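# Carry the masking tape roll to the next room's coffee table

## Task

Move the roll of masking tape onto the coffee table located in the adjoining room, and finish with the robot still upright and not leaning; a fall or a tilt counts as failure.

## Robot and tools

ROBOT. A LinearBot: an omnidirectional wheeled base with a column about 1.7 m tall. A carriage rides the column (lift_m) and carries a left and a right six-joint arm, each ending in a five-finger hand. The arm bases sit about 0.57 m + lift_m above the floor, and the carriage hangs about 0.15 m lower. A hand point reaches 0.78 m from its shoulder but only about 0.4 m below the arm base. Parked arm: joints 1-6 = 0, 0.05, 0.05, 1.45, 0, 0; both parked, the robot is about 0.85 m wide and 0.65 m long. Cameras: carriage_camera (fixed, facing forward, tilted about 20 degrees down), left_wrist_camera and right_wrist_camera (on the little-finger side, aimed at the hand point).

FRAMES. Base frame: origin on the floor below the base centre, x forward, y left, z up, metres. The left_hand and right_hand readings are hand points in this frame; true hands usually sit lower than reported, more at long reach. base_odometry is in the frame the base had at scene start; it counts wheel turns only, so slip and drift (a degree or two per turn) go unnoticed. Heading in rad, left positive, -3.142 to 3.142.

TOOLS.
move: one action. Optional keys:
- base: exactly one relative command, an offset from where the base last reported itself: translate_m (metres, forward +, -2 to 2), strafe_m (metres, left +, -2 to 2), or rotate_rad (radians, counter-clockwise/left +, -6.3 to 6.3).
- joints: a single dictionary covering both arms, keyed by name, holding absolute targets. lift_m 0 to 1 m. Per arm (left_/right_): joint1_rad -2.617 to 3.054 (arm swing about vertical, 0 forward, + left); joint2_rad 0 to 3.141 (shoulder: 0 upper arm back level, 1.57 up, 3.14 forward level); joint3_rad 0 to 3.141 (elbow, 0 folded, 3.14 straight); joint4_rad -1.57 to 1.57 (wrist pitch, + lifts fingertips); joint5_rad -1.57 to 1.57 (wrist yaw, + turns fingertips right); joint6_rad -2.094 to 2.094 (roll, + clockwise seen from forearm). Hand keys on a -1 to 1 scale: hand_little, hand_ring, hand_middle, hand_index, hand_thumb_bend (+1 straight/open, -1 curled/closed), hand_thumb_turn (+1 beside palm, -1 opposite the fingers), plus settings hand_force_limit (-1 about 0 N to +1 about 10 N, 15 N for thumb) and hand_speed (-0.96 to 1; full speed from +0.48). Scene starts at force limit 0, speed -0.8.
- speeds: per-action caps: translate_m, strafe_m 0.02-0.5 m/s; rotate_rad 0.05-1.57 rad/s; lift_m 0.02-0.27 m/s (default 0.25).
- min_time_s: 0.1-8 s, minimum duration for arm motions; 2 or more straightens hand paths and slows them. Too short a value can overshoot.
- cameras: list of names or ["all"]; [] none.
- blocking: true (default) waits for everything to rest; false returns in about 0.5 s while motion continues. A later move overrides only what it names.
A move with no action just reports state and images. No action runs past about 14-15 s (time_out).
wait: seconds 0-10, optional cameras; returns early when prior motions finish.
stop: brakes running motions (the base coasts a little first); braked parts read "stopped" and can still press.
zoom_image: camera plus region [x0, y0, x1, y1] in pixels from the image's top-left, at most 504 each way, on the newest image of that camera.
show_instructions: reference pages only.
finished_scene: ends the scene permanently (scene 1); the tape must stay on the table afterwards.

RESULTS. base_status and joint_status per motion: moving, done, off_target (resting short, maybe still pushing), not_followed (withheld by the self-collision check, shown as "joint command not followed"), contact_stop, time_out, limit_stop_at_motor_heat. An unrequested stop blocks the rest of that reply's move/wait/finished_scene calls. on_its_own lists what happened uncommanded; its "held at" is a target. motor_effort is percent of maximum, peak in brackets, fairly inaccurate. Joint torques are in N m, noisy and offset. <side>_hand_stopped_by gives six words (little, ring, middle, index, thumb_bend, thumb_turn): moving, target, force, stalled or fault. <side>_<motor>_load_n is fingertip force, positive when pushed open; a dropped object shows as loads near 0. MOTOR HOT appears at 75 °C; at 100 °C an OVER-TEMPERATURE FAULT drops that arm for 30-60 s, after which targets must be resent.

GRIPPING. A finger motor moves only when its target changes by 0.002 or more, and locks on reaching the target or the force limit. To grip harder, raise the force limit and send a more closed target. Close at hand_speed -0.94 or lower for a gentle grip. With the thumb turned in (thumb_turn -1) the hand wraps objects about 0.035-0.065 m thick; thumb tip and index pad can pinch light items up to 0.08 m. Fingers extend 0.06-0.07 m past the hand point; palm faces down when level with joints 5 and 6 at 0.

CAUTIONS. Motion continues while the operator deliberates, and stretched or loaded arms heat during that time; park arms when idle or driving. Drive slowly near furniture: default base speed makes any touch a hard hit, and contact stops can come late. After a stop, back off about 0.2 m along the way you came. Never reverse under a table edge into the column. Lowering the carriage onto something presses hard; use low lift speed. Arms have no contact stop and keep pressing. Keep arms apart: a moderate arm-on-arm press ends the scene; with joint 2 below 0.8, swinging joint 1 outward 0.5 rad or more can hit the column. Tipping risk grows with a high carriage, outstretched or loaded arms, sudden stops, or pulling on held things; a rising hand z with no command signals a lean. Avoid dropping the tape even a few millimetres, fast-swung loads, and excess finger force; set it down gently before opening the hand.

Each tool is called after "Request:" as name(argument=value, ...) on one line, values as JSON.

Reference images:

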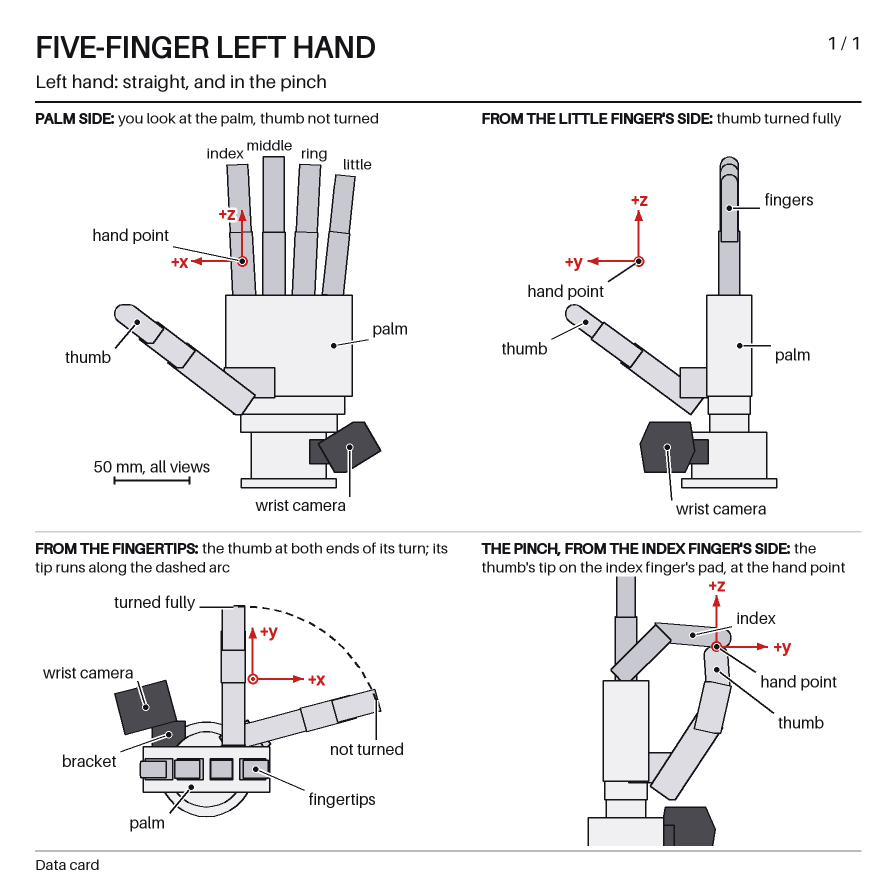

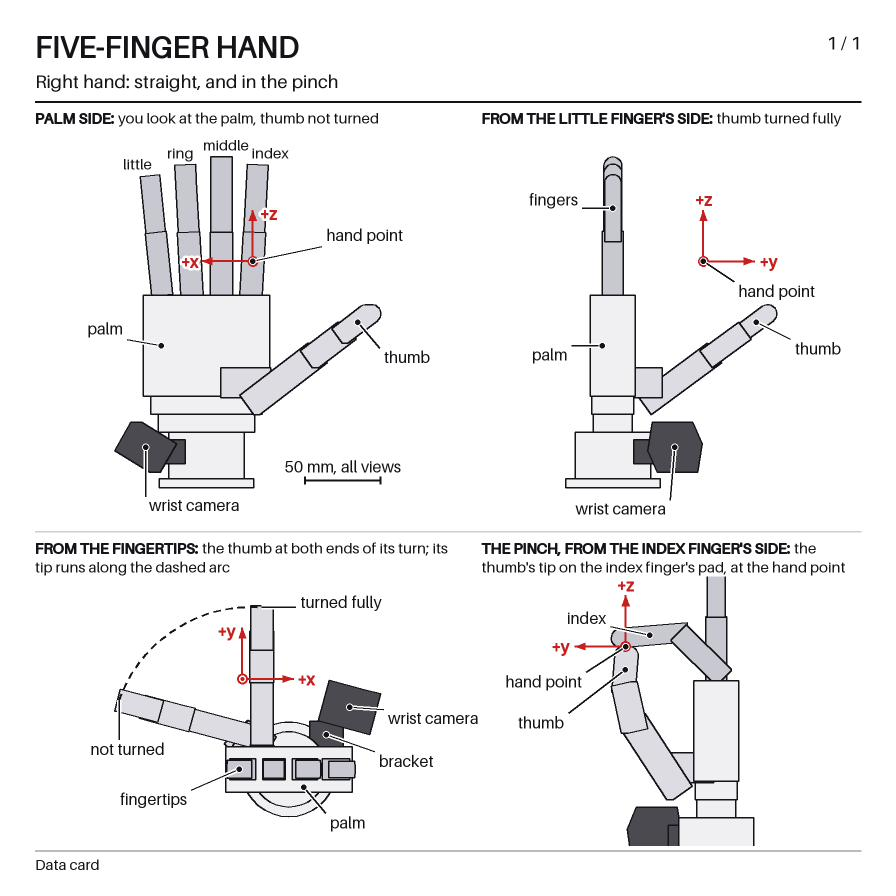

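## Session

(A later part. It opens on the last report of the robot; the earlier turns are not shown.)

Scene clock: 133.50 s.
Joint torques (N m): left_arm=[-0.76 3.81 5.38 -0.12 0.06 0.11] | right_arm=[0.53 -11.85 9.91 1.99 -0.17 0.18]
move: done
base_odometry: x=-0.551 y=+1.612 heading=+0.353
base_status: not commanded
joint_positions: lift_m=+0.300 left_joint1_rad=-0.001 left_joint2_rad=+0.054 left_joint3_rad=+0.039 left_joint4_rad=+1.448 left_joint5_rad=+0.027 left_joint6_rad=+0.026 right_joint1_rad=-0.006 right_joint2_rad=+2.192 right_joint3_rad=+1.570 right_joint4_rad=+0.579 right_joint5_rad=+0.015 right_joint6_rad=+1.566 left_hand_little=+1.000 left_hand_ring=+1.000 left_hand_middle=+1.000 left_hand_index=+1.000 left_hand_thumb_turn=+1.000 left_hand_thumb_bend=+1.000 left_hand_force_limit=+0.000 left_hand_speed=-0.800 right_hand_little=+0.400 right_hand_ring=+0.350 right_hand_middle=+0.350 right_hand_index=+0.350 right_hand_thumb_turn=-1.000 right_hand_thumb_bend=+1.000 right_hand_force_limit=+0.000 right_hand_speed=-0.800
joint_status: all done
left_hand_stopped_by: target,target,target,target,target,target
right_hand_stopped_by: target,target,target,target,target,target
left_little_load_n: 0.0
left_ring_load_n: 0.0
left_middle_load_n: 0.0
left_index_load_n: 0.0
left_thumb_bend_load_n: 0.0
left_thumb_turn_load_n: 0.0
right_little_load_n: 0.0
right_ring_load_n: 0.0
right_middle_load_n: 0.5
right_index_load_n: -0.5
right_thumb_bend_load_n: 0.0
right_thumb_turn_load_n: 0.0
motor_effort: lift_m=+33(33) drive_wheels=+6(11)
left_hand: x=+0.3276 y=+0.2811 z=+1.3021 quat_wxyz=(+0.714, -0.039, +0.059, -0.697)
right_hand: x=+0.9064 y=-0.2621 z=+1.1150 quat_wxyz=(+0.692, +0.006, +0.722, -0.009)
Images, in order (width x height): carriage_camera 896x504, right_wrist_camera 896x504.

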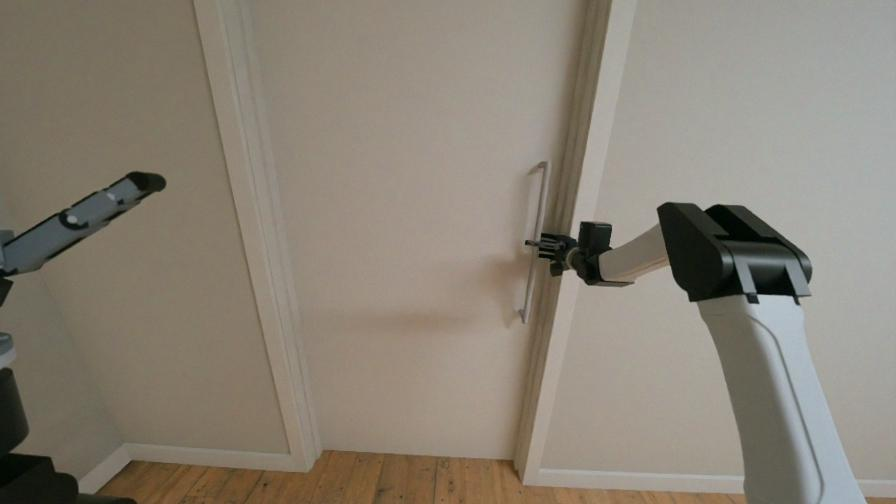

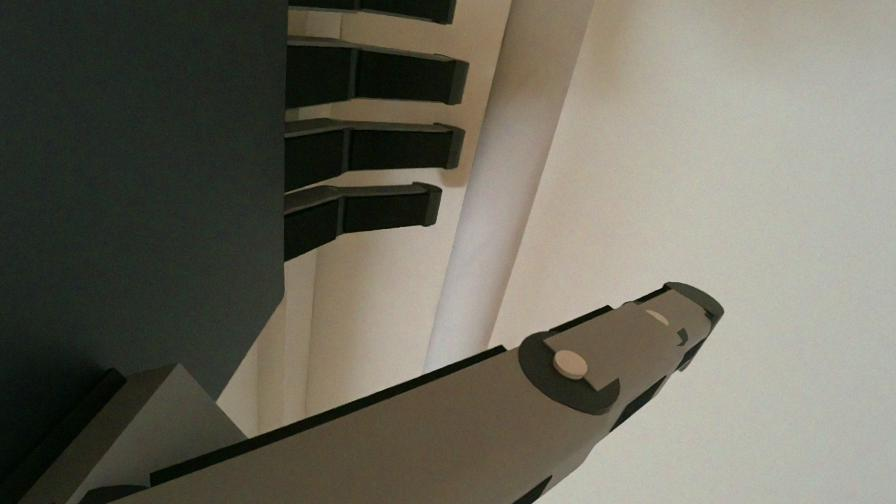

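Request:
move(joints={"right_hand_index": 1, "right_hand_middle": 1, "right_hand_ring": 1, "right_hand_little": 1})

Request:
move(base={"strafe_m": 0.03}, speeds={"strafe_m": 0.05}, cameras=["right_wrist_camera"])

Request:
move(joints={"right_hand_index": -0.6, "right_hand_middle": -0.6, "right_hand_ring": -0.6, "right_hand_little": -0.6}, cameras=["carriage_camera", "right_wrist_camera"])

Scene clock: 135.80 s.
Joint torques (N m): left_arm=[-0.76 3.78 5.39 -0.12 0.06 0.11] | right_arm=[0.16 -10.84 9.87 2.2 0.82 0.18]
move: done
base_odometry: x=-0.551 y=+1.612 heading=+0.353
base_status: not commanded
joint_positions: lift_m=+0.300 left_joint1_rad=-0.001 left_joint2_rad=+0.054 left_joint3_rad=+0.039 left_joint4_rad=+1.448 left_joint5_rad=+0.027 left_joint6_rad=+0.026 right_joint1_rad=-0.001 right_joint2_rad=+2.183 right_joint3_rad=+1.570 right_joint4_rad=+0.555 right_joint5_rad=-0.077 right_joint6_rad=+1.566 left_hand_little=+1.000 left_hand_ring=+1.000 left_hand_middle=+1.000 left_hand_index=+1.000 left_hand_thumb_turn=+1.000 left_hand_thumb_bend=+1.000 left_hand_force_limit=+0.000 left_hand_speed=-0.800 right_hand_little=+1.000 right_hand_ring=+1.000 right_hand_middle=+0.999 right_hand_index=+1.000 right_hand_thumb_turn=-1.000 right_hand_thumb_bend=+1.000 right_hand_force_limit=+0.000 right_hand_speed=-0.800
joint_status: all done
left_hand_stopped_by: target,target,target,target,target,target
right_hand_stopped_by: target,target,target,target,target,target
left_little_load_n: 0.0
left_ring_load_n: 0.5
left_middle_load_n: 0.0
left_index_load_n: 0.0
left_thumb_bend_load_n: 0.0
left_thumb_turn_load_n: 0.0
right_little_load_n: 0.0
right_ring_load_n: 0.0
right_middle_load_n: -4.5
right_index_load_n: 0.0
right_thumb_bend_load_n: 0.0
right_thumb_turn_load_n: 0.0
motor_effort: lift_m=+33(33) drive_wheels=+9(9)
left_hand: x=+0.3276 y=+0.2811 z=+1.3021 quat_wxyz=(+0.714, -0.039, +0.059, -0.697)
right_hand: x=+0.8992 y=-0.2413 z=+1.1152 quat_wxyz=(+0.686, -0.028, +0.726, +0.026)
pictures: none

Scene clock: 136.90 s.
Joint torques (N m): left_arm=[-0.76 3.95 5.41 -0.09 0.06 0.11] | right_arm=[0.13 -10.85 9.89 2.2 0.05 0.17]
move: done
base_odometry: x=-0.561 y=+1.640 heading=+0.353
base_status: done
joint_positions: lift_m=+0.300 left_joint1_rad=-0.001 left_joint2_rad=+0.054 left_joint3_rad=+0.039 left_joint4_rad=+1.448 left_joint5_rad=+0.027 left_joint6_rad=+0.026 right_joint1_rad=-0.001 right_joint2_rad=+2.183 right_joint3_rad=+1.570 right_joint4_rad=+0.555 right_joint5_rad=-0.007 right_joint6_rad=+1.566 left_hand_little=+1.000 left_hand_ring=+1.000 left_hand_middle=+1.000 left_hand_index=+1.000 left_hand_thumb_turn=+1.000 left_hand_thumb_bend=+1.000 left_hand_force_limit=+0.000 left_hand_speed=-0.800 right_hand_little=+1.000 right_hand_ring=+1.000 right_hand_middle=+0.999 right_hand_index=+1.000 right_hand_thumb_turn=-1.000 right_hand_thumb_bend=+1.000 right_hand_force_limit=+0.000 right_hand_speed=-0.800
joint_status: not commanded
left_hand_stopped_by: target,target,target,target,target,target
right_hand_stopped_by: target,target,target,target,target,target
left_little_load_n: 0.0
left_ring_load_n: 0.0
left_middle_load_n: 0.0
left_index_load_n: 0.0
left_thumb_bend_load_n: 0.0
left_thumb_turn_load_n: 0.0
right_little_load_n: 0.0
right_ring_load_n: 0.0
right_middle_load_n: 0.0
right_index_load_n: 0.0
right_thumb_bend_load_n: 0.0
right_thumb_turn_load_n: -0.5
motor_effort: lift_m=+33(33) drive_wheels=+8(15)
left_hand: x=+0.3276 y=+0.2811 z=+1.3021 quat_wxyz=(+0.714, -0.039, +0.059, -0.697)
right_hand: x=+0.9040 y=-0.2549 z=+1.1149 quat_wxyz=(+0.687, -0.004, +0.727, +0.000)
Images, in order (width x height): right_wrist_camera 896x504.

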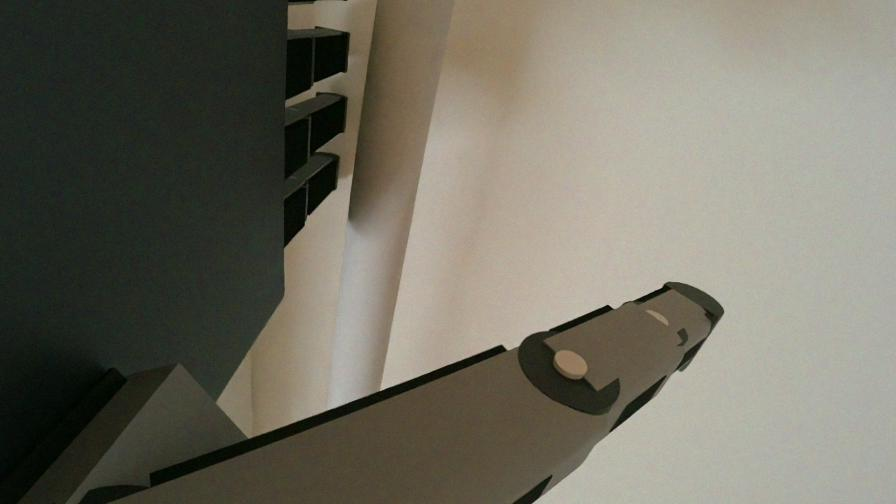

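Scene clock: 140.03 s.
Joint torques (N m): left_arm=[-0.77 3.93 5.34 -0.08 0.06 0.11] | right_arm=[0.73 -13.33 8.42 1.92 -0.31 0.19]
move: off_target
base_odometry: x=-0.561 y=+1.640 heading=+0.353
base_status: not commanded
joint_positions: lift_m=+0.300 left_joint1_rad=-0.001 left_joint2_rad=+0.054 left_joint3_rad=+0.039 left_joint4_rad=+1.448 left_joint5_rad=+0.027 left_joint6_rad=+0.026 right_joint1_rad=-0.008 right_joint2_rad=+2.207 right_joint3_rad=+1.585 right_joint4_rad=+0.587 right_joint5_rad=+0.027 right_joint6_rad=+1.566 left_hand_little=+1.000 left_hand_ring=+1.000 left_hand_middle=+1.000 left_hand_index=+1.000 left_hand_thumb_turn=+1.000 left_hand_thumb_bend=+1.000 left_hand_force_limit=+0.000 left_hand_speed=-0.800 right_hand_little=+0.098 right_hand_ring=+0.023 right_hand_middle=-0.033 right_hand_index=-0.106 right_hand_thumb_turn=-1.000 right_hand_thumb_bend=+1.000 right_hand_force_limit=+0.000 right_hand_speed=-0.800
joint_status: right_hand_little off_target (ended at +0.098, target -0.600); right_hand_ring off_target (ended at +0.023, target -0.600); right_hand_middle off_target (ended at -0.033, target -0.600); right_hand_index off_target (ended at -0.106, target -0.600)
left_hand_stopped_by: target,target,target,target,target,target
right_hand_stopped_by: force,force,force,force,target,target
left_little_load_n: 0.0
left_ring_load_n: 0.0
left_middle_load_n: 0.0
left_index_load_n: 0.0
left_thumb_bend_load_n: 0.0
left_thumb_turn_load_n: 0.0
right_little_load_n: 0.0
right_ring_load_n: 0.0
right_middle_load_n: 1.0
right_index_load_n: 5.5
right_thumb_bend_load_n: 0.0
right_thumb_turn_load_n: 0.0
motor_effort: lift_m=+33(33) drive_wheels=+5(8)
left_hand: x=+0.3276 y=+0.2811 z=+1.3021 quat_wxyz=(+0.714, -0.039, +0.059, -0.697)
right_hand: x=+0.9102 y=-0.2661 z=+1.1148 quat_wxyz=(+0.694, +0.011, +0.719, -0.014)
Images, in order (width x height): carriage_camera 896x504, right_wrist_camera 896x504.

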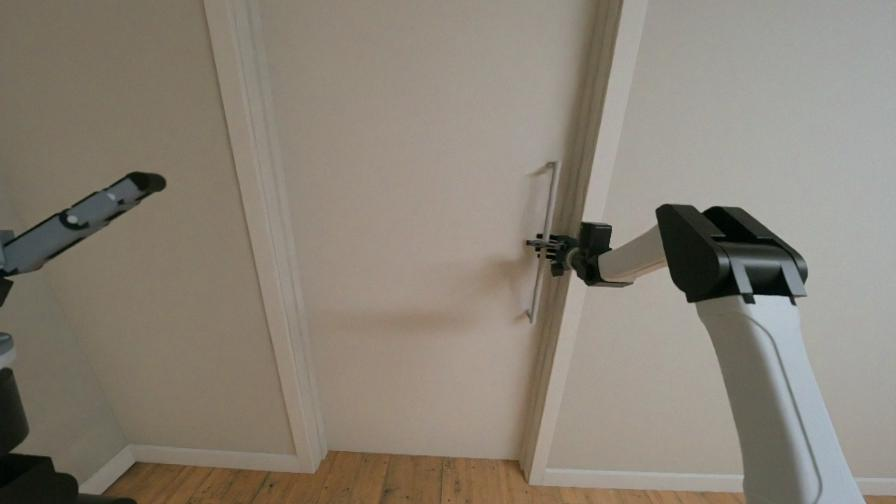

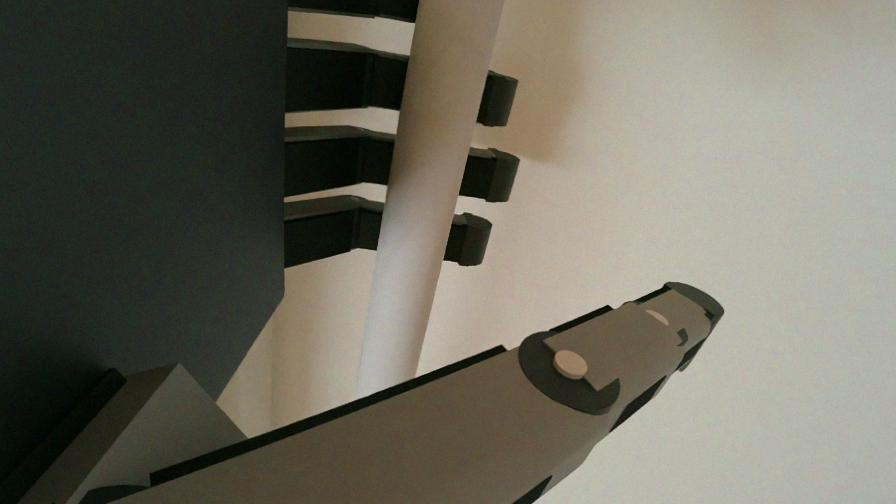

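Request:
move(base={"translate_m": 0.022}, speeds={"translate_m": 0.05})

Request:
move(joints={"right_hand_force_limit": 0.4, "right_hand_index": -0.8, "right_hand_middle": -0.8, "right_hand_ring": -0.8, "right_hand_little": -0.8}, cameras=["carriage_camera", "right_wrist_camera"])

Request:
move(joints={"right_hand_thumb_bend": -0.5}, cameras=["carriage_camera", "right_wrist_camera"])

Scene clock: 141.53 s.
Joint torques (N m): left_arm=[-0.75 3.67 5.44 -0.13 0.06 0.11] | right_arm=[0.75 -13.37 8.44 1.89 -0.16 0.19]
move: done
base_odometry: x=-0.541 y=+1.648 heading=+0.353
base_status: done
joint_positions: lift_m=+0.300 left_joint1_rad=-0.001 left_joint2_rad=+0.054 left_joint3_rad=+0.039 left_joint4_rad=+1.447 left_joint5_rad=+0.027 left_joint6_rad=+0.026 right_joint1_rad=-0.008 right_joint2_rad=+2.207 right_joint3_rad=+1.585 right_joint4_rad=+0.590 right_joint5_rad=+0.015 right_joint6_rad=+1.566 left_hand_little=+1.000 left_hand_ring=+1.000 left_hand_middle=+1.000 left_hand_index=+1.000 left_hand_thumb_turn=+1.000 left_hand_thumb_bend=+1.000 left_hand_force_limit=+0.000 left_hand_speed=-0.800 right_hand_little=+0.098 right_hand_ring=+0.023 right_hand_middle=-0.033 right_hand_index=-0.106 right_hand_thumb_turn=-1.000 right_hand_thumb_bend=+1.000 right_hand_force_limit=+0.000 right_hand_speed=-0.800
joint_status: not commanded
left_hand_stopped_by: target,target,target,target,target,target
right_hand_stopped_by: force,force,force,force,target,target
left_little_load_n: 0.0
left_ring_load_n: 0.0
left_middle_load_n: 0.0
left_index_load_n: 0.0
left_thumb_bend_load_n: 0.0
left_thumb_turn_load_n: 0.0
right_little_load_n: 0.0
right_ring_load_n: 0.0
right_middle_load_n: 0.0
right_index_load_n: 0.0
right_thumb_bend_load_n: 0.0
right_thumb_turn_load_n: 0.0
motor_effort: lift_m=+33(33) drive_wheels=+7(9)
left_hand: x=+0.3277 y=+0.2811 z=+1.3021 quat_wxyz=(+0.714, -0.039, +0.059, -0.697)
right_hand: x=+0.9095 y=-0.2637 z=+1.1156 quat_wxyz=(+0.696, +0.006, +0.718, -0.010)
pictures: none

Scene clock: 143.50 s.
Joint torques (N m): left_arm=[-0.76 4.03 5.44 -0.12 0.06 0.11] | right_arm=[0.14 -14.17 7.72 1.76 -0.12 0.2]
move: done
base_odometry: x=-0.541 y=+1.648 heading=+0.354
base_status: not commanded
joint_positions: lift_m=+0.300 left_joint1_rad=-0.001 left_joint2_rad=+0.054 left_joint3_rad=+0.039 left_joint4_rad=+1.448 left_joint5_rad=+0.027 left_joint6_rad=+0.026 right_joint1_rad=-0.001 right_joint2_rad=+2.216 right_joint3_rad=+1.592 right_joint4_rad=+0.602 right_joint5_rad=+0.010 right_joint6_rad=+1.566 left_hand_little=+1.000 left_hand_ring=+1.000 left_hand_middle=+1.000 left_hand_index=+1.000 left_hand_thumb_turn=+1.000 left_hand_thumb_bend=+1.000 left_hand_force_limit=+0.000 left_hand_speed=-0.800 right_hand_little=-0.785 right_hand_ring=-0.799 right_hand_middle=-0.800 right_hand_index=-0.800 right_hand_thumb_turn=-1.000 right_hand_thumb_bend=+1.000 right_hand_force_limit=+0.400 right_hand_speed=-0.800
joint_status: all done
left_hand_stopped_by: target,target,target,target,target,target
right_hand_stopped_by: force,target,target,target,target,target
left_little_load_n: 0.0
left_ring_load_n: 0.0
left_middle_load_n: 0.0
left_index_load_n: 0.0
left_thumb_bend_load_n: 0.0
left_thumb_turn_load_n: 0.0
right_little_load_n: 7.0
right_ring_load_n: 2.0
right_middle_load_n: 0.0
right_index_load_n: 0.0
right_thumb_bend_load_n: 0.0
right_thumb_turn_load_n: 0.0
motor_effort: lift_m=+33(33) drive_wheels=-4(7)
left_hand: x=+0.3275 y=+0.2811 z=+1.3021 quat_wxyz=(+0.714, -0.038, +0.059, -0.697)
right_hand: x=+0.9104 y=-0.2582 z=+1.1164 quat_wxyz=(+0.699, +0.002, +0.715, -0.006)
Images, in order (width x height): carriage_camera 896x504, right_wrist_camera 896x504.

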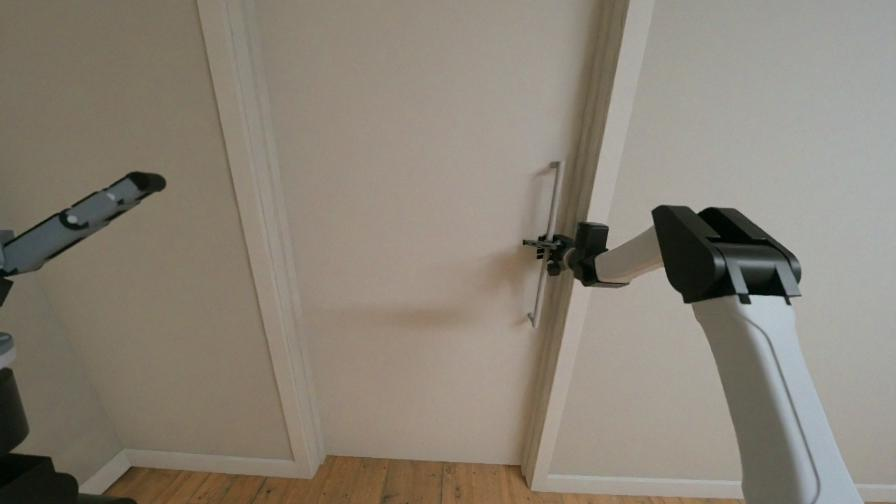

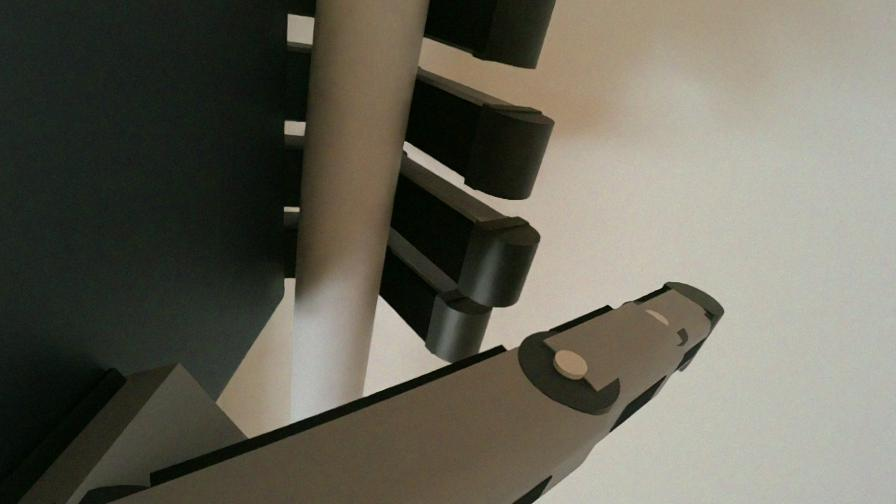

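Scene clock: 149.00 s.
Joint torques (N m): left_arm=[-0.76 3.82 5.37 -0.12 0.06 0.11] | right_arm=[0.13 -14.26 7.71 1.76 -0.12 0.19]
move: off_target
base_odometry: x=-0.541 y=+1.648 heading=+0.354
base_status: not commanded
joint_positions: lift_m=+0.300 left_joint1_rad=-0.001 left_joint2_rad=+0.054 left_joint3_rad=+0.039 left_joint4_rad=+1.448 left_joint5_rad=+0.027 left_joint6_rad=+0.026 right_joint1_rad=-0.001 right_joint2_rad=+2.216 right_joint3_rad=+1.592 right_joint4_rad=+0.602 right_joint5_rad=+0.010 right_joint6_rad=+1.566 left_hand_little=+1.000 left_hand_ring=+1.000 left_hand_middle=+1.000 left_hand_index=+1.000 left_hand_thumb_turn=+1.000 left_hand_thumb_bend=+1.000 left_hand_force_limit=+0.000 left_hand_speed=-0.800 right_hand_little=-0.785 right_hand_ring=-0.799 right_hand_middle=-0.800 right_hand_index=-0.800 right_hand_thumb_turn=-1.000 right_hand_thumb_bend=+0.474 right_hand_force_limit=+0.400 right_hand_speed=-0.800
joint_status: right_hand_thumb_bend off_target (ended at +0.474, target -0.500)
left_hand_stopped_by: target,target,target,target,target,target
right_hand_stopped_by: force,target,target,target,force,target
left_little_load_n: 0.0
left_ring_load_n: 0.0
left_middle_load_n: 0.0
left_index_load_n: 0.0
left_thumb_bend_load_n: 0.0
left_thumb_turn_load_n: 0.0
right_little_load_n: 6.5
right_ring_load_n: 2.0
right_middle_load_n: 0.0
right_index_load_n: 0.0
right_thumb_bend_load_n: 10.5
right_thumb_turn_load_n: 0.5
motor_effort: lift_m=+33(33) drive_wheels=-4(4)
left_hand: x=+0.3275 y=+0.2811 z=+1.3021 quat_wxyz=(+0.714, -0.038, +0.059, -0.697)
right_hand: x=+0.9104 y=-0.2582 z=+1.1164 quat_wxyz=(+0.699, +0.002, +0.715, -0.006)
Images, in order (width x height): carriage_camera 896x504, right_wrist_camera 896x504.

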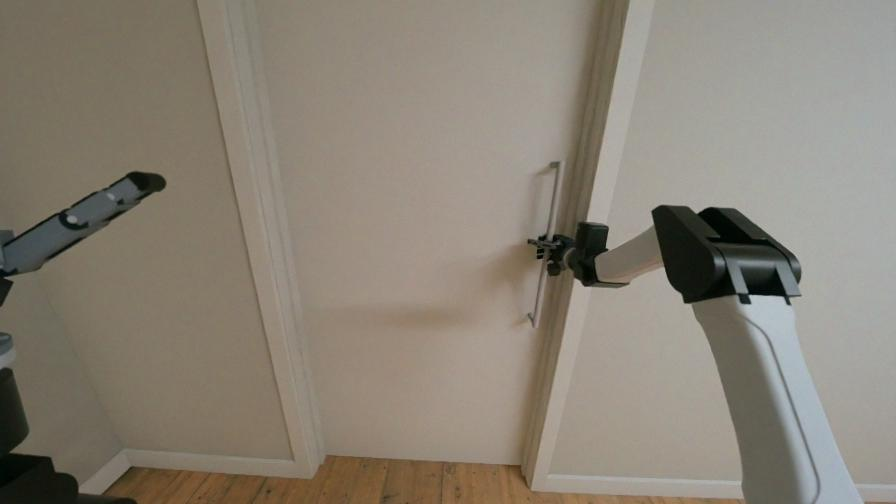

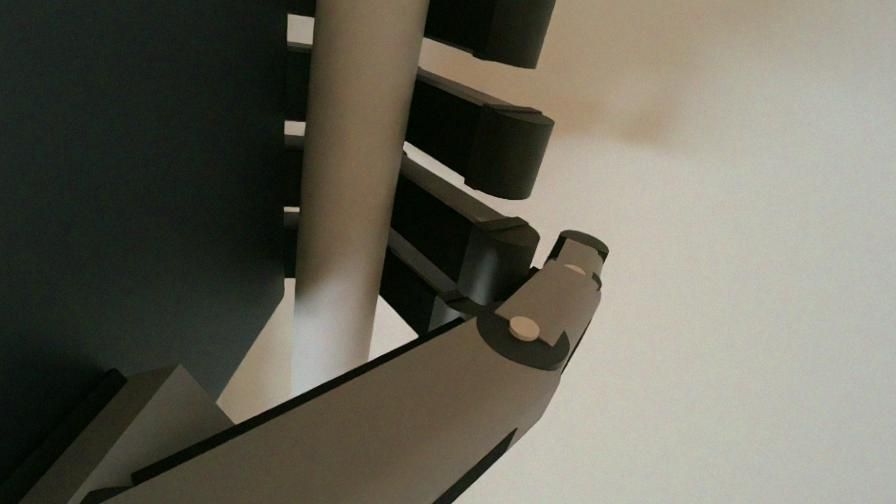

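Request:
move(base={"translate_m": -0.05}, speeds={"translate_m": 0.04}, cameras=["carriage_camera", "right_wrist_camera"])

Scene clock: 151.43 s.
Joint torques (N m): left_arm=[-0.75 3.75 5.37 -0.1 0.06 0.11] | right_arm=[-0.36 -23.1 -2.54 1.41 -0.99 0.19]
move: done
base_odometry: x=-0.587 y=+1.631 heading=+0.354
base_status: done
joint_positions: lift_m=+0.300 left_joint1_rad=-0.001 left_joint2_rad=+0.054 left_joint3_rad=+0.039 left_joint4_rad=+1.448 left_joint5_rad=+0.027 left_joint6_rad=+0.026 right_joint1_rad=+0.004 right_joint2_rad=+2.302 right_joint3_rad=+1.698 right_joint4_rad=+0.637 right_joint5_rad=+0.091 right_joint6_rad=+1.566 left_hand_little=+1.000 left_hand_ring=+1.000 left_hand_middle=+1.000 left_hand_index=+1.000 left_hand_thumb_turn=+1.000 left_hand_thumb_bend=+1.000 left_hand_force_limit=+0.000 left_hand_speed=-0.800 right_hand_little=-0.785 right_hand_ring=-0.799 right_hand_middle=-0.800 right_hand_index=-0.800 right_hand_thumb_turn=-1.000 right_hand_thumb_bend=+0.474 right_hand_force_limit=+0.400 right_hand_speed=-0.800
joint_status: not commanded
left_hand_stopped_by: target,target,target,target,target,target
right_hand_stopped_by: force,target,target,target,force,target
left_little_load_n: 0.0
left_ring_load_n: 0.0
left_middle_load_n: 0.0
left_index_load_n: 0.0
left_thumb_bend_load_n: 0.5
left_thumb_turn_load_n: 0.0
right_little_load_n: 10.5
right_ring_load_n: 8.0
right_middle_load_n: 2.5
right_index_load_n: 2.5
right_thumb_bend_load_n: 10.5
right_thumb_turn_load_n: 1.5
motor_effort: lift_m=+33(33) drive_wheels=+12(17)
left_hand: x=+0.3276 y=+0.2811 z=+1.3021 quat_wxyz=(+0.714, -0.039, +0.059, -0.697)
right_hand: x=+0.9318 y=-0.2701 z=+1.1214 quat_wxyz=(+0.718, +0.030, +0.695, -0.032)
Images, in order (width x height): carriage_camera 896x504, right_wrist_camera 896x504.

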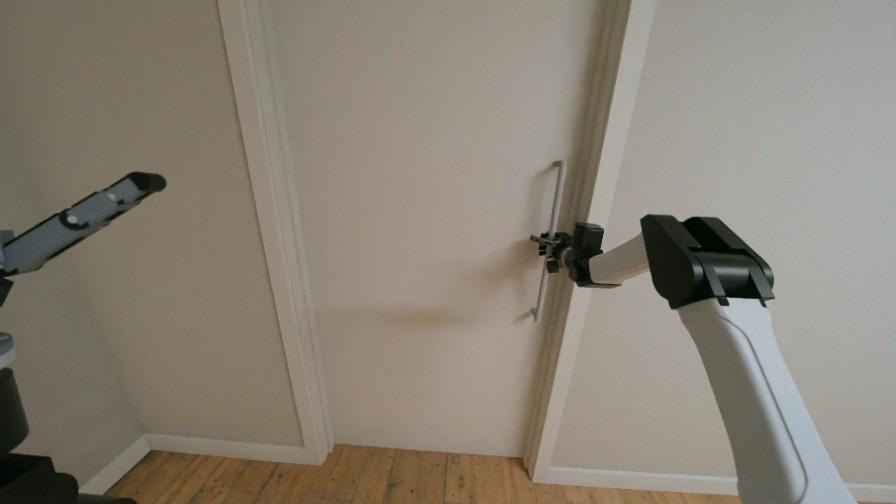

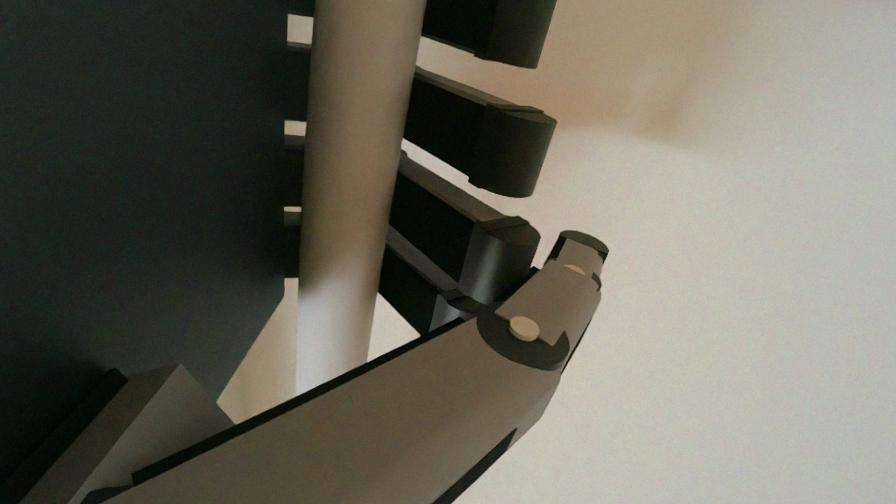

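Request:
move(base={"translate_m": 0.04}, speeds={"translate_m": 0.05})

Request:
move(base={"strafe_m": 0.1}, speeds={"strafe_m": 0.05}, cameras=["carriage_camera", "right_wrist_camera"])

Scene clock: 153.17 s.
Joint torques (N m): left_arm=[-0.72 3.88 5.24 -0.09 0.06 0.11] | right_arm=[0.65 -16.88 6.17 1.72 -0.55 0.18]
move: done
base_odometry: x=-0.550 y=+1.645 heading=+0.354
base_status: done
joint_positions: lift_m=+0.300 left_joint1_rad=-0.001 left_joint2_rad=+0.054 left_joint3_rad=+0.039 left_joint4_rad=+1.448 left_joint5_rad=+0.027 left_joint6_rad=+0.026 right_joint1_rad=-0.007 right_joint2_rad=+2.242 right_joint3_rad=+1.608 right_joint4_rad=+0.610 right_joint5_rad=+0.051 right_joint6_rad=+1.567 left_hand_little=+1.000 left_hand_ring=+1.000 left_hand_middle=+1.000 left_hand_index=+1.000 left_hand_thumb_turn=+1.000 left_hand_thumb_bend=+1.000 left_hand_force_limit=+0.000 left_hand_speed=-0.800 right_hand_little=-0.786 right_hand_ring=-0.799 right_hand_middle=-0.800 right_hand_index=-0.800 right_hand_thumb_turn=-1.000 right_hand_thumb_bend=+0.474 right_hand_force_limit=+0.400 right_hand_speed=-0.800
joint_status: not commanded
left_hand_stopped_by: target,target,target,target,target,target
right_hand_stopped_by: force,target,target,target,force,target
left_little_load_n: 0.0
left_ring_load_n: 0.0
left_middle_load_n: 0.0
left_index_load_n: 0.0
left_thumb_bend_load_n: 0.0
left_thumb_turn_load_n: 0.0
right_little_load_n: 0.0
right_ring_load_n: 0.0
right_middle_load_n: 0.0
right_index_load_n: 0.0
right_thumb_bend_load_n: 10.5
right_thumb_turn_load_n: 1.0
motor_effort: lift_m=+33(33) drive_wheels=-1(8)
left_hand: x=+0.3272 y=+0.2811 z=+1.3023 quat_wxyz=(+0.714, -0.038, +0.058, -0.697)
right_hand: x=+0.9174 y=-0.2702 z=+1.1086 quat_wxyz=(+0.698, +0.019, +0.716, -0.022)
pictures: none

Scene clock: 155.67 s.
Joint torques (N m): left_arm=[-0.76 3.82 5.39 -0.12 0.06 0.11] | right_arm=[8.36 -16.76 6.16 1.77 -2.55 -0.09]
move: done
base_odometry: x=-0.584 y=+1.739 heading=+0.354
base_status: done
joint_positions: lift_m=+0.300 left_joint1_rad=-0.001 left_joint2_rad=+0.054 left_joint3_rad=+0.039 left_joint4_rad=+1.448 left_joint5_rad=+0.027 left_joint6_rad=+0.026 right_joint1_rad=-0.094 right_joint2_rad=+2.242 right_joint3_rad=+1.608 right_joint4_rad=+0.604 right_joint5_rad=+0.237 right_joint6_rad=+1.591 left_hand_little=+1.000 left_hand_ring=+1.000 left_hand_middle=+1.000 left_hand_index=+1.000 left_hand_thumb_turn=+1.000 left_hand_thumb_bend=+1.000 left_hand_force_limit=+0.000 left_hand_speed=-0.800 right_hand_little=-0.786 right_hand_ring=-0.799 right_hand_middle=-0.800 right_hand_index=-0.800 right_hand_thumb_turn=-1.000 right_hand_thumb_bend=+0.474 right_hand_force_limit=+0.400 right_hand_speed=-0.800
joint_status: not commanded
left_hand_stopped_by: target,target,target,target,target,target
right_hand_stopped_by: force,target,target,target,force,target
left_little_load_n: 0.0
left_ring_load_n: 0.0
left_middle_load_n: -0.5
left_index_load_n: 0.0
left_thumb_bend_load_n: 0.0
left_thumb_turn_load_n: 0.0
right_little_load_n: 0.0
right_ring_load_n: 0.0
right_middle_load_n: 0.0
right_index_load_n: 0.0
right_thumb_bend_load_n: 10.5
right_thumb_turn_load_n: 1.0
motor_effort: lift_m=+33(33) drive_wheels=+6(10)
left_hand: x=+0.3273 y=+0.2811 z=+1.3023 quat_wxyz=(+0.714, -0.038, +0.058, -0.697)
right_hand: x=+0.9210 y=-0.3688 z=+1.1086 quat_wxyz=(+0.688, +0.123, +0.707, -0.110)
Images, in order (width x height): carriage_camera 896x504, right_wrist_camera 896x504.

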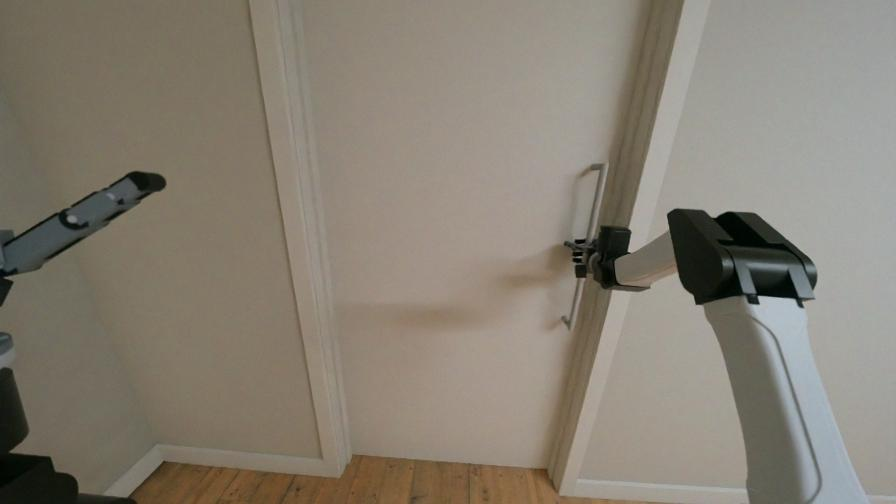

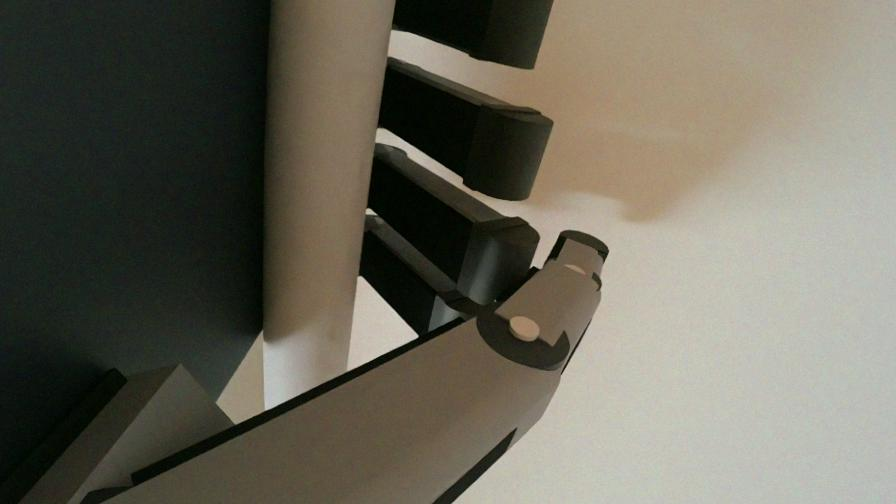

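Request:
move(joints={"right_joint1_rad": 0.15, "right_joint5_rad": -0.35}, min_time_s=3, cameras=["carriage_camera", "right_wrist_camera"])

Scene clock: 159.33 s.
Joint torques (N m): left_arm=[-0.73 3.81 5.33 -0.12 0.06 0.11] | right_arm=[21.61 -16.84 6.15 1.75 -5.66 -0.08]
move: off_target
base_odometry: x=-0.584 y=+1.739 heading=+0.354
base_status: not commanded
joint_positions: lift_m=+0.300 left_joint1_rad=-0.001 left_joint2_rad=+0.054 left_joint3_rad=+0.039 left_joint4_rad=+1.448 left_joint5_rad=+0.027 left_joint6_rad=+0.026 right_joint1_rad=-0.094 right_joint2_rad=+2.242 right_joint3_rad=+1.608 right_joint4_rad=+0.604 right_joint5_rad=+0.174 right_joint6_rad=+1.590 left_hand_little=+1.000 left_hand_ring=+1.000 left_hand_middle=+1.000 left_hand_index=+1.000 left_hand_thumb_turn=+1.000 left_hand_thumb_bend=+1.000 left_hand_force_limit=+0.000 left_hand_speed=-0.800 right_hand_little=-0.786 right_hand_ring=-0.799 right_hand_middle=-0.800 right_hand_index=-0.800 right_hand_thumb_turn=-1.000 right_hand_thumb_bend=+0.474 right_hand_force_limit=+0.400 right_hand_speed=-0.800
joint_status: right_joint1_rad off_target (ended at -0.095, target +0.150); right_joint5_rad off_target (ended at +0.174, target -0.350)
left_hand_stopped_by: target,target,target,target,target,target
right_hand_stopped_by: force,target,target,target,force,target
left_little_load_n: 0.0
left_ring_load_n: 0.0
left_middle_load_n: 0.0
left_index_load_n: 0.0
left_thumb_bend_load_n: 0.0
left_thumb_turn_load_n: 0.0
right_little_load_n: 0.0
right_ring_load_n: 0.0
right_middle_load_n: 0.0
right_index_load_n: 0.0
right_thumb_bend_load_n: 10.5
right_thumb_turn_load_n: 1.0
motor_effort: lift_m=+33(33) drive_wheels=+9(9)
left_hand: x=+0.3273 y=+0.2811 z=+1.3023 quat_wxyz=(+0.714, -0.038, +0.058, -0.697)
right_hand: x=+0.9210 y=-0.3561 z=+1.1086 quat_wxyz=(+0.691, +0.101, +0.710, -0.088)
Images, in order (width x height): carriage_camera 896x504, right_wrist_camera 896x504.

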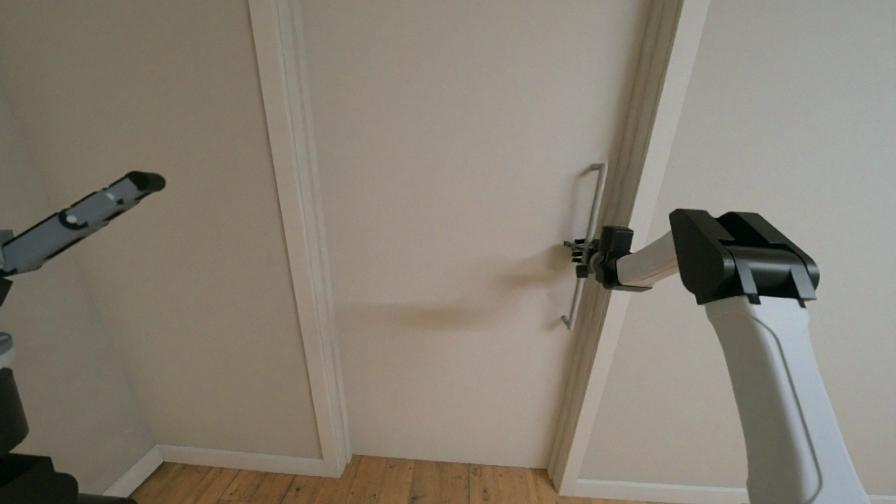

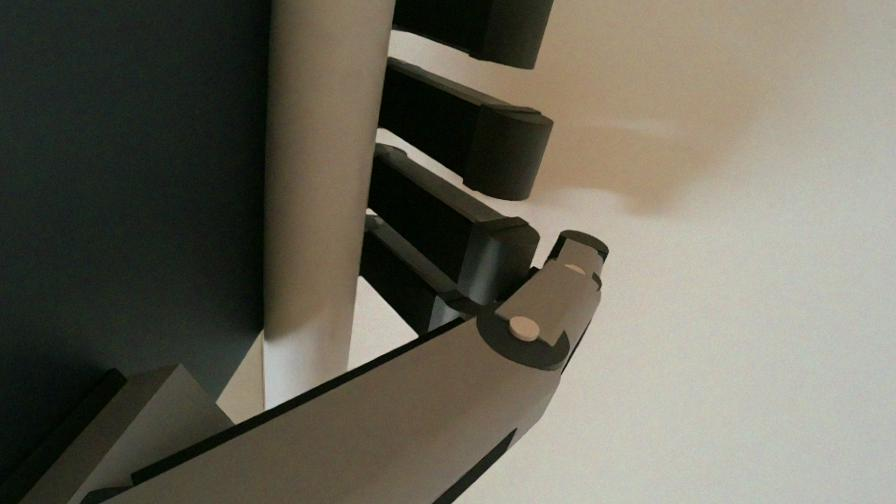

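Request:
move(joints={"right_joint1_rad": -0.09, "right_joint5_rad": 0.2}, min_time_s=2)

Request:
move(base={"strafe_m": -0.12}, speeds={"strafe_m": 0.06}, cameras=["carriage_camera", "right_wrist_camera"])

Scene clock: 162.07 s.
Joint torques (N m): left_arm=[-0.77 3.84 5.34 -0.12 0.06 0.11] | right_arm=[1.26 -16.81 6.15 1.74 -0.49 -0.08]
move: off_target
base_odometry: x=-0.584 y=+1.739 heading=+0.354
base_status: not commanded
joint_positions: lift_m=+0.300 left_joint1_rad=-0.001 left_joint2_rad=+0.054 left_joint3_rad=+0.039 left_joint4_rad=+1.448 left_joint5_rad=+0.027 left_joint6_rad=+0.026 right_joint1_rad=-0.104 right_joint2_rad=+2.242 right_joint3_rad=+1.608 right_joint4_rad=+0.604 right_joint5_rad=+0.246 right_joint6_rad=+1.590 left_hand_little=+1.000 left_hand_ring=+1.000 left_hand_middle=+1.000 left_hand_index=+1.000 left_hand_thumb_turn=+1.000 left_hand_thumb_bend=+1.000 left_hand_force_limit=+0.000 left_hand_speed=-0.800 right_hand_little=-0.786 right_hand_ring=-0.799 right_hand_middle=-0.800 right_hand_index=-0.800 right_hand_thumb_turn=-1.000 right_hand_thumb_bend=+0.474 right_hand_force_limit=+0.400 right_hand_speed=-0.800
joint_status: right_joint5_rad off_target (ended at +0.246, target +0.200); the others done
left_hand_stopped_by: target,target,target,target,target,target
right_hand_stopped_by: force,target,target,target,force,target
left_little_load_n: 0.0
left_ring_load_n: 0.0
left_middle_load_n: 0.0
left_index_load_n: 0.0
left_thumb_bend_load_n: 0.0
left_thumb_turn_load_n: 0.0
right_little_load_n: 0.0
right_ring_load_n: 0.0
right_middle_load_n: 0.0
right_index_load_n: 0.0
right_thumb_bend_load_n: 10.5
right_thumb_turn_load_n: 1.0
motor_effort: lift_m=+33(33) drive_wheels=+5(9)
left_hand: x=+0.3273 y=+0.2811 z=+1.3023 quat_wxyz=(+0.714, -0.038, +0.058, -0.697)
right_hand: x=+0.9204 y=-0.3770 z=+1.1085 quat_wxyz=(+0.687, +0.129, +0.706, -0.117)
pictures: none

Scene clock: 164.63 s.
Joint torques (N m): left_arm=[-0.73 3.7 5.31 -0.13 0.07 0.11] | right_arm=[-5.33 -16.91 6.23 1.77 1.46 -0.01]
move: done
base_odometry: x=-0.542 y=+1.627 heading=+0.355
base_status: done
joint_positions: lift_m=+0.300 left_joint1_rad=-0.001 left_joint2_rad=+0.054 left_joint3_rad=+0.039 left_joint4_rad=+1.448 left_joint5_rad=+0.027 left_joint6_rad=+0.026 right_joint1_rad=-0.029 right_joint2_rad=+2.242 right_joint3_rad=+1.607 right_joint4_rad=+0.598 right_joint5_rad=+0.064 right_joint6_rad=+1.583 left_hand_little=+1.000 left_hand_ring=+1.000 left_hand_middle=+1.000 left_hand_index=+1.000 left_hand_thumb_turn=+1.000 left_hand_thumb_bend=+1.000 left_hand_force_limit=+0.000 left_hand_speed=-0.800 right_hand_little=-0.786 right_hand_ring=-0.799 right_hand_middle=-0.800 right_hand_index=-0.800 right_hand_thumb_turn=-1.000 right_hand_thumb_bend=+0.474 right_hand_force_limit=+0.400 right_hand_speed=-0.800
joint_status: not commanded
left_hand_stopped_by: target,target,target,target,target,target
right_hand_stopped_by: force,target,target,target,force,target
left_little_load_n: 0.0
left_ring_load_n: 0.0
left_middle_load_n: 0.0
left_index_load_n: 0.0
left_thumb_bend_load_n: 0.0
left_thumb_turn_load_n: 0.0
right_little_load_n: 2.5
right_ring_load_n: 5.0
right_middle_load_n: 0.5
right_index_load_n: 0.0
right_thumb_bend_load_n: 10.5
right_thumb_turn_load_n: 1.0
motor_effort: lift_m=+33(33) drive_wheels=-6(12)
left_hand: x=+0.3273 y=+0.2811 z=+1.3023 quat_wxyz=(+0.714, -0.038, +0.058, -0.697)
right_hand: x=+0.9189 y=-0.2883 z=+1.1064 quat_wxyz=(+0.693, +0.037, +0.719, -0.029)
Images, in order (width x height): carriage_camera 896x504, right_wrist_camera 896x504.

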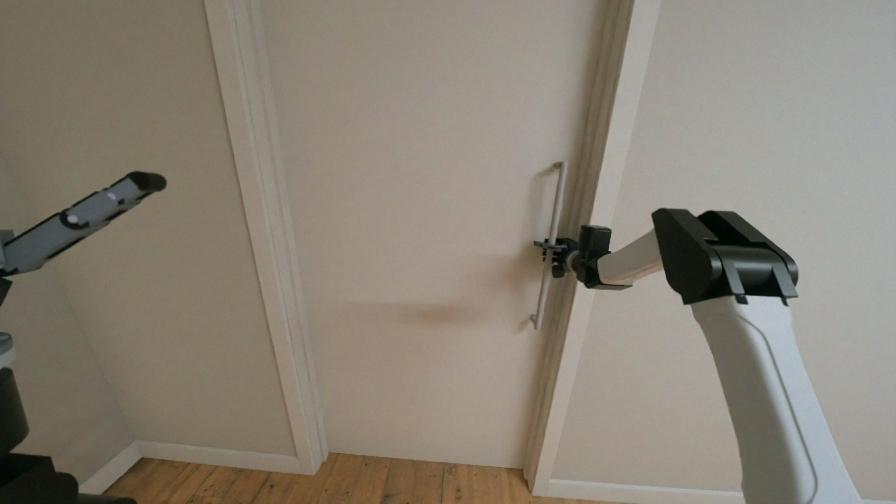

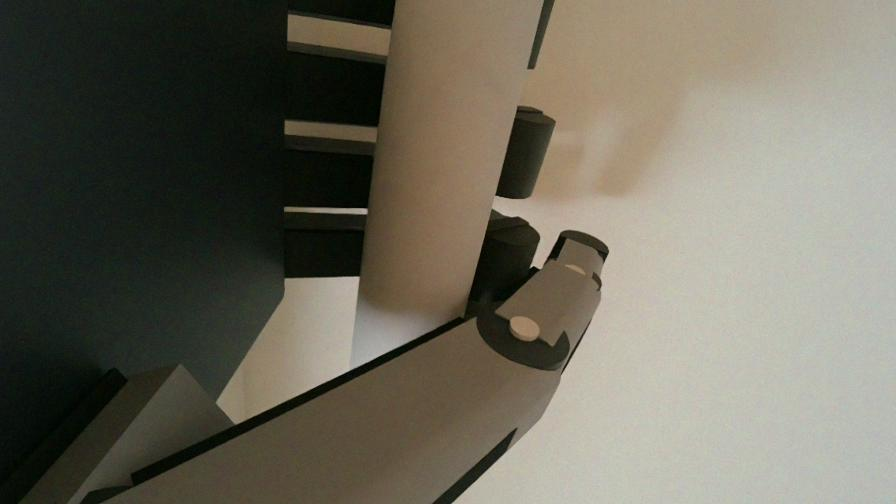

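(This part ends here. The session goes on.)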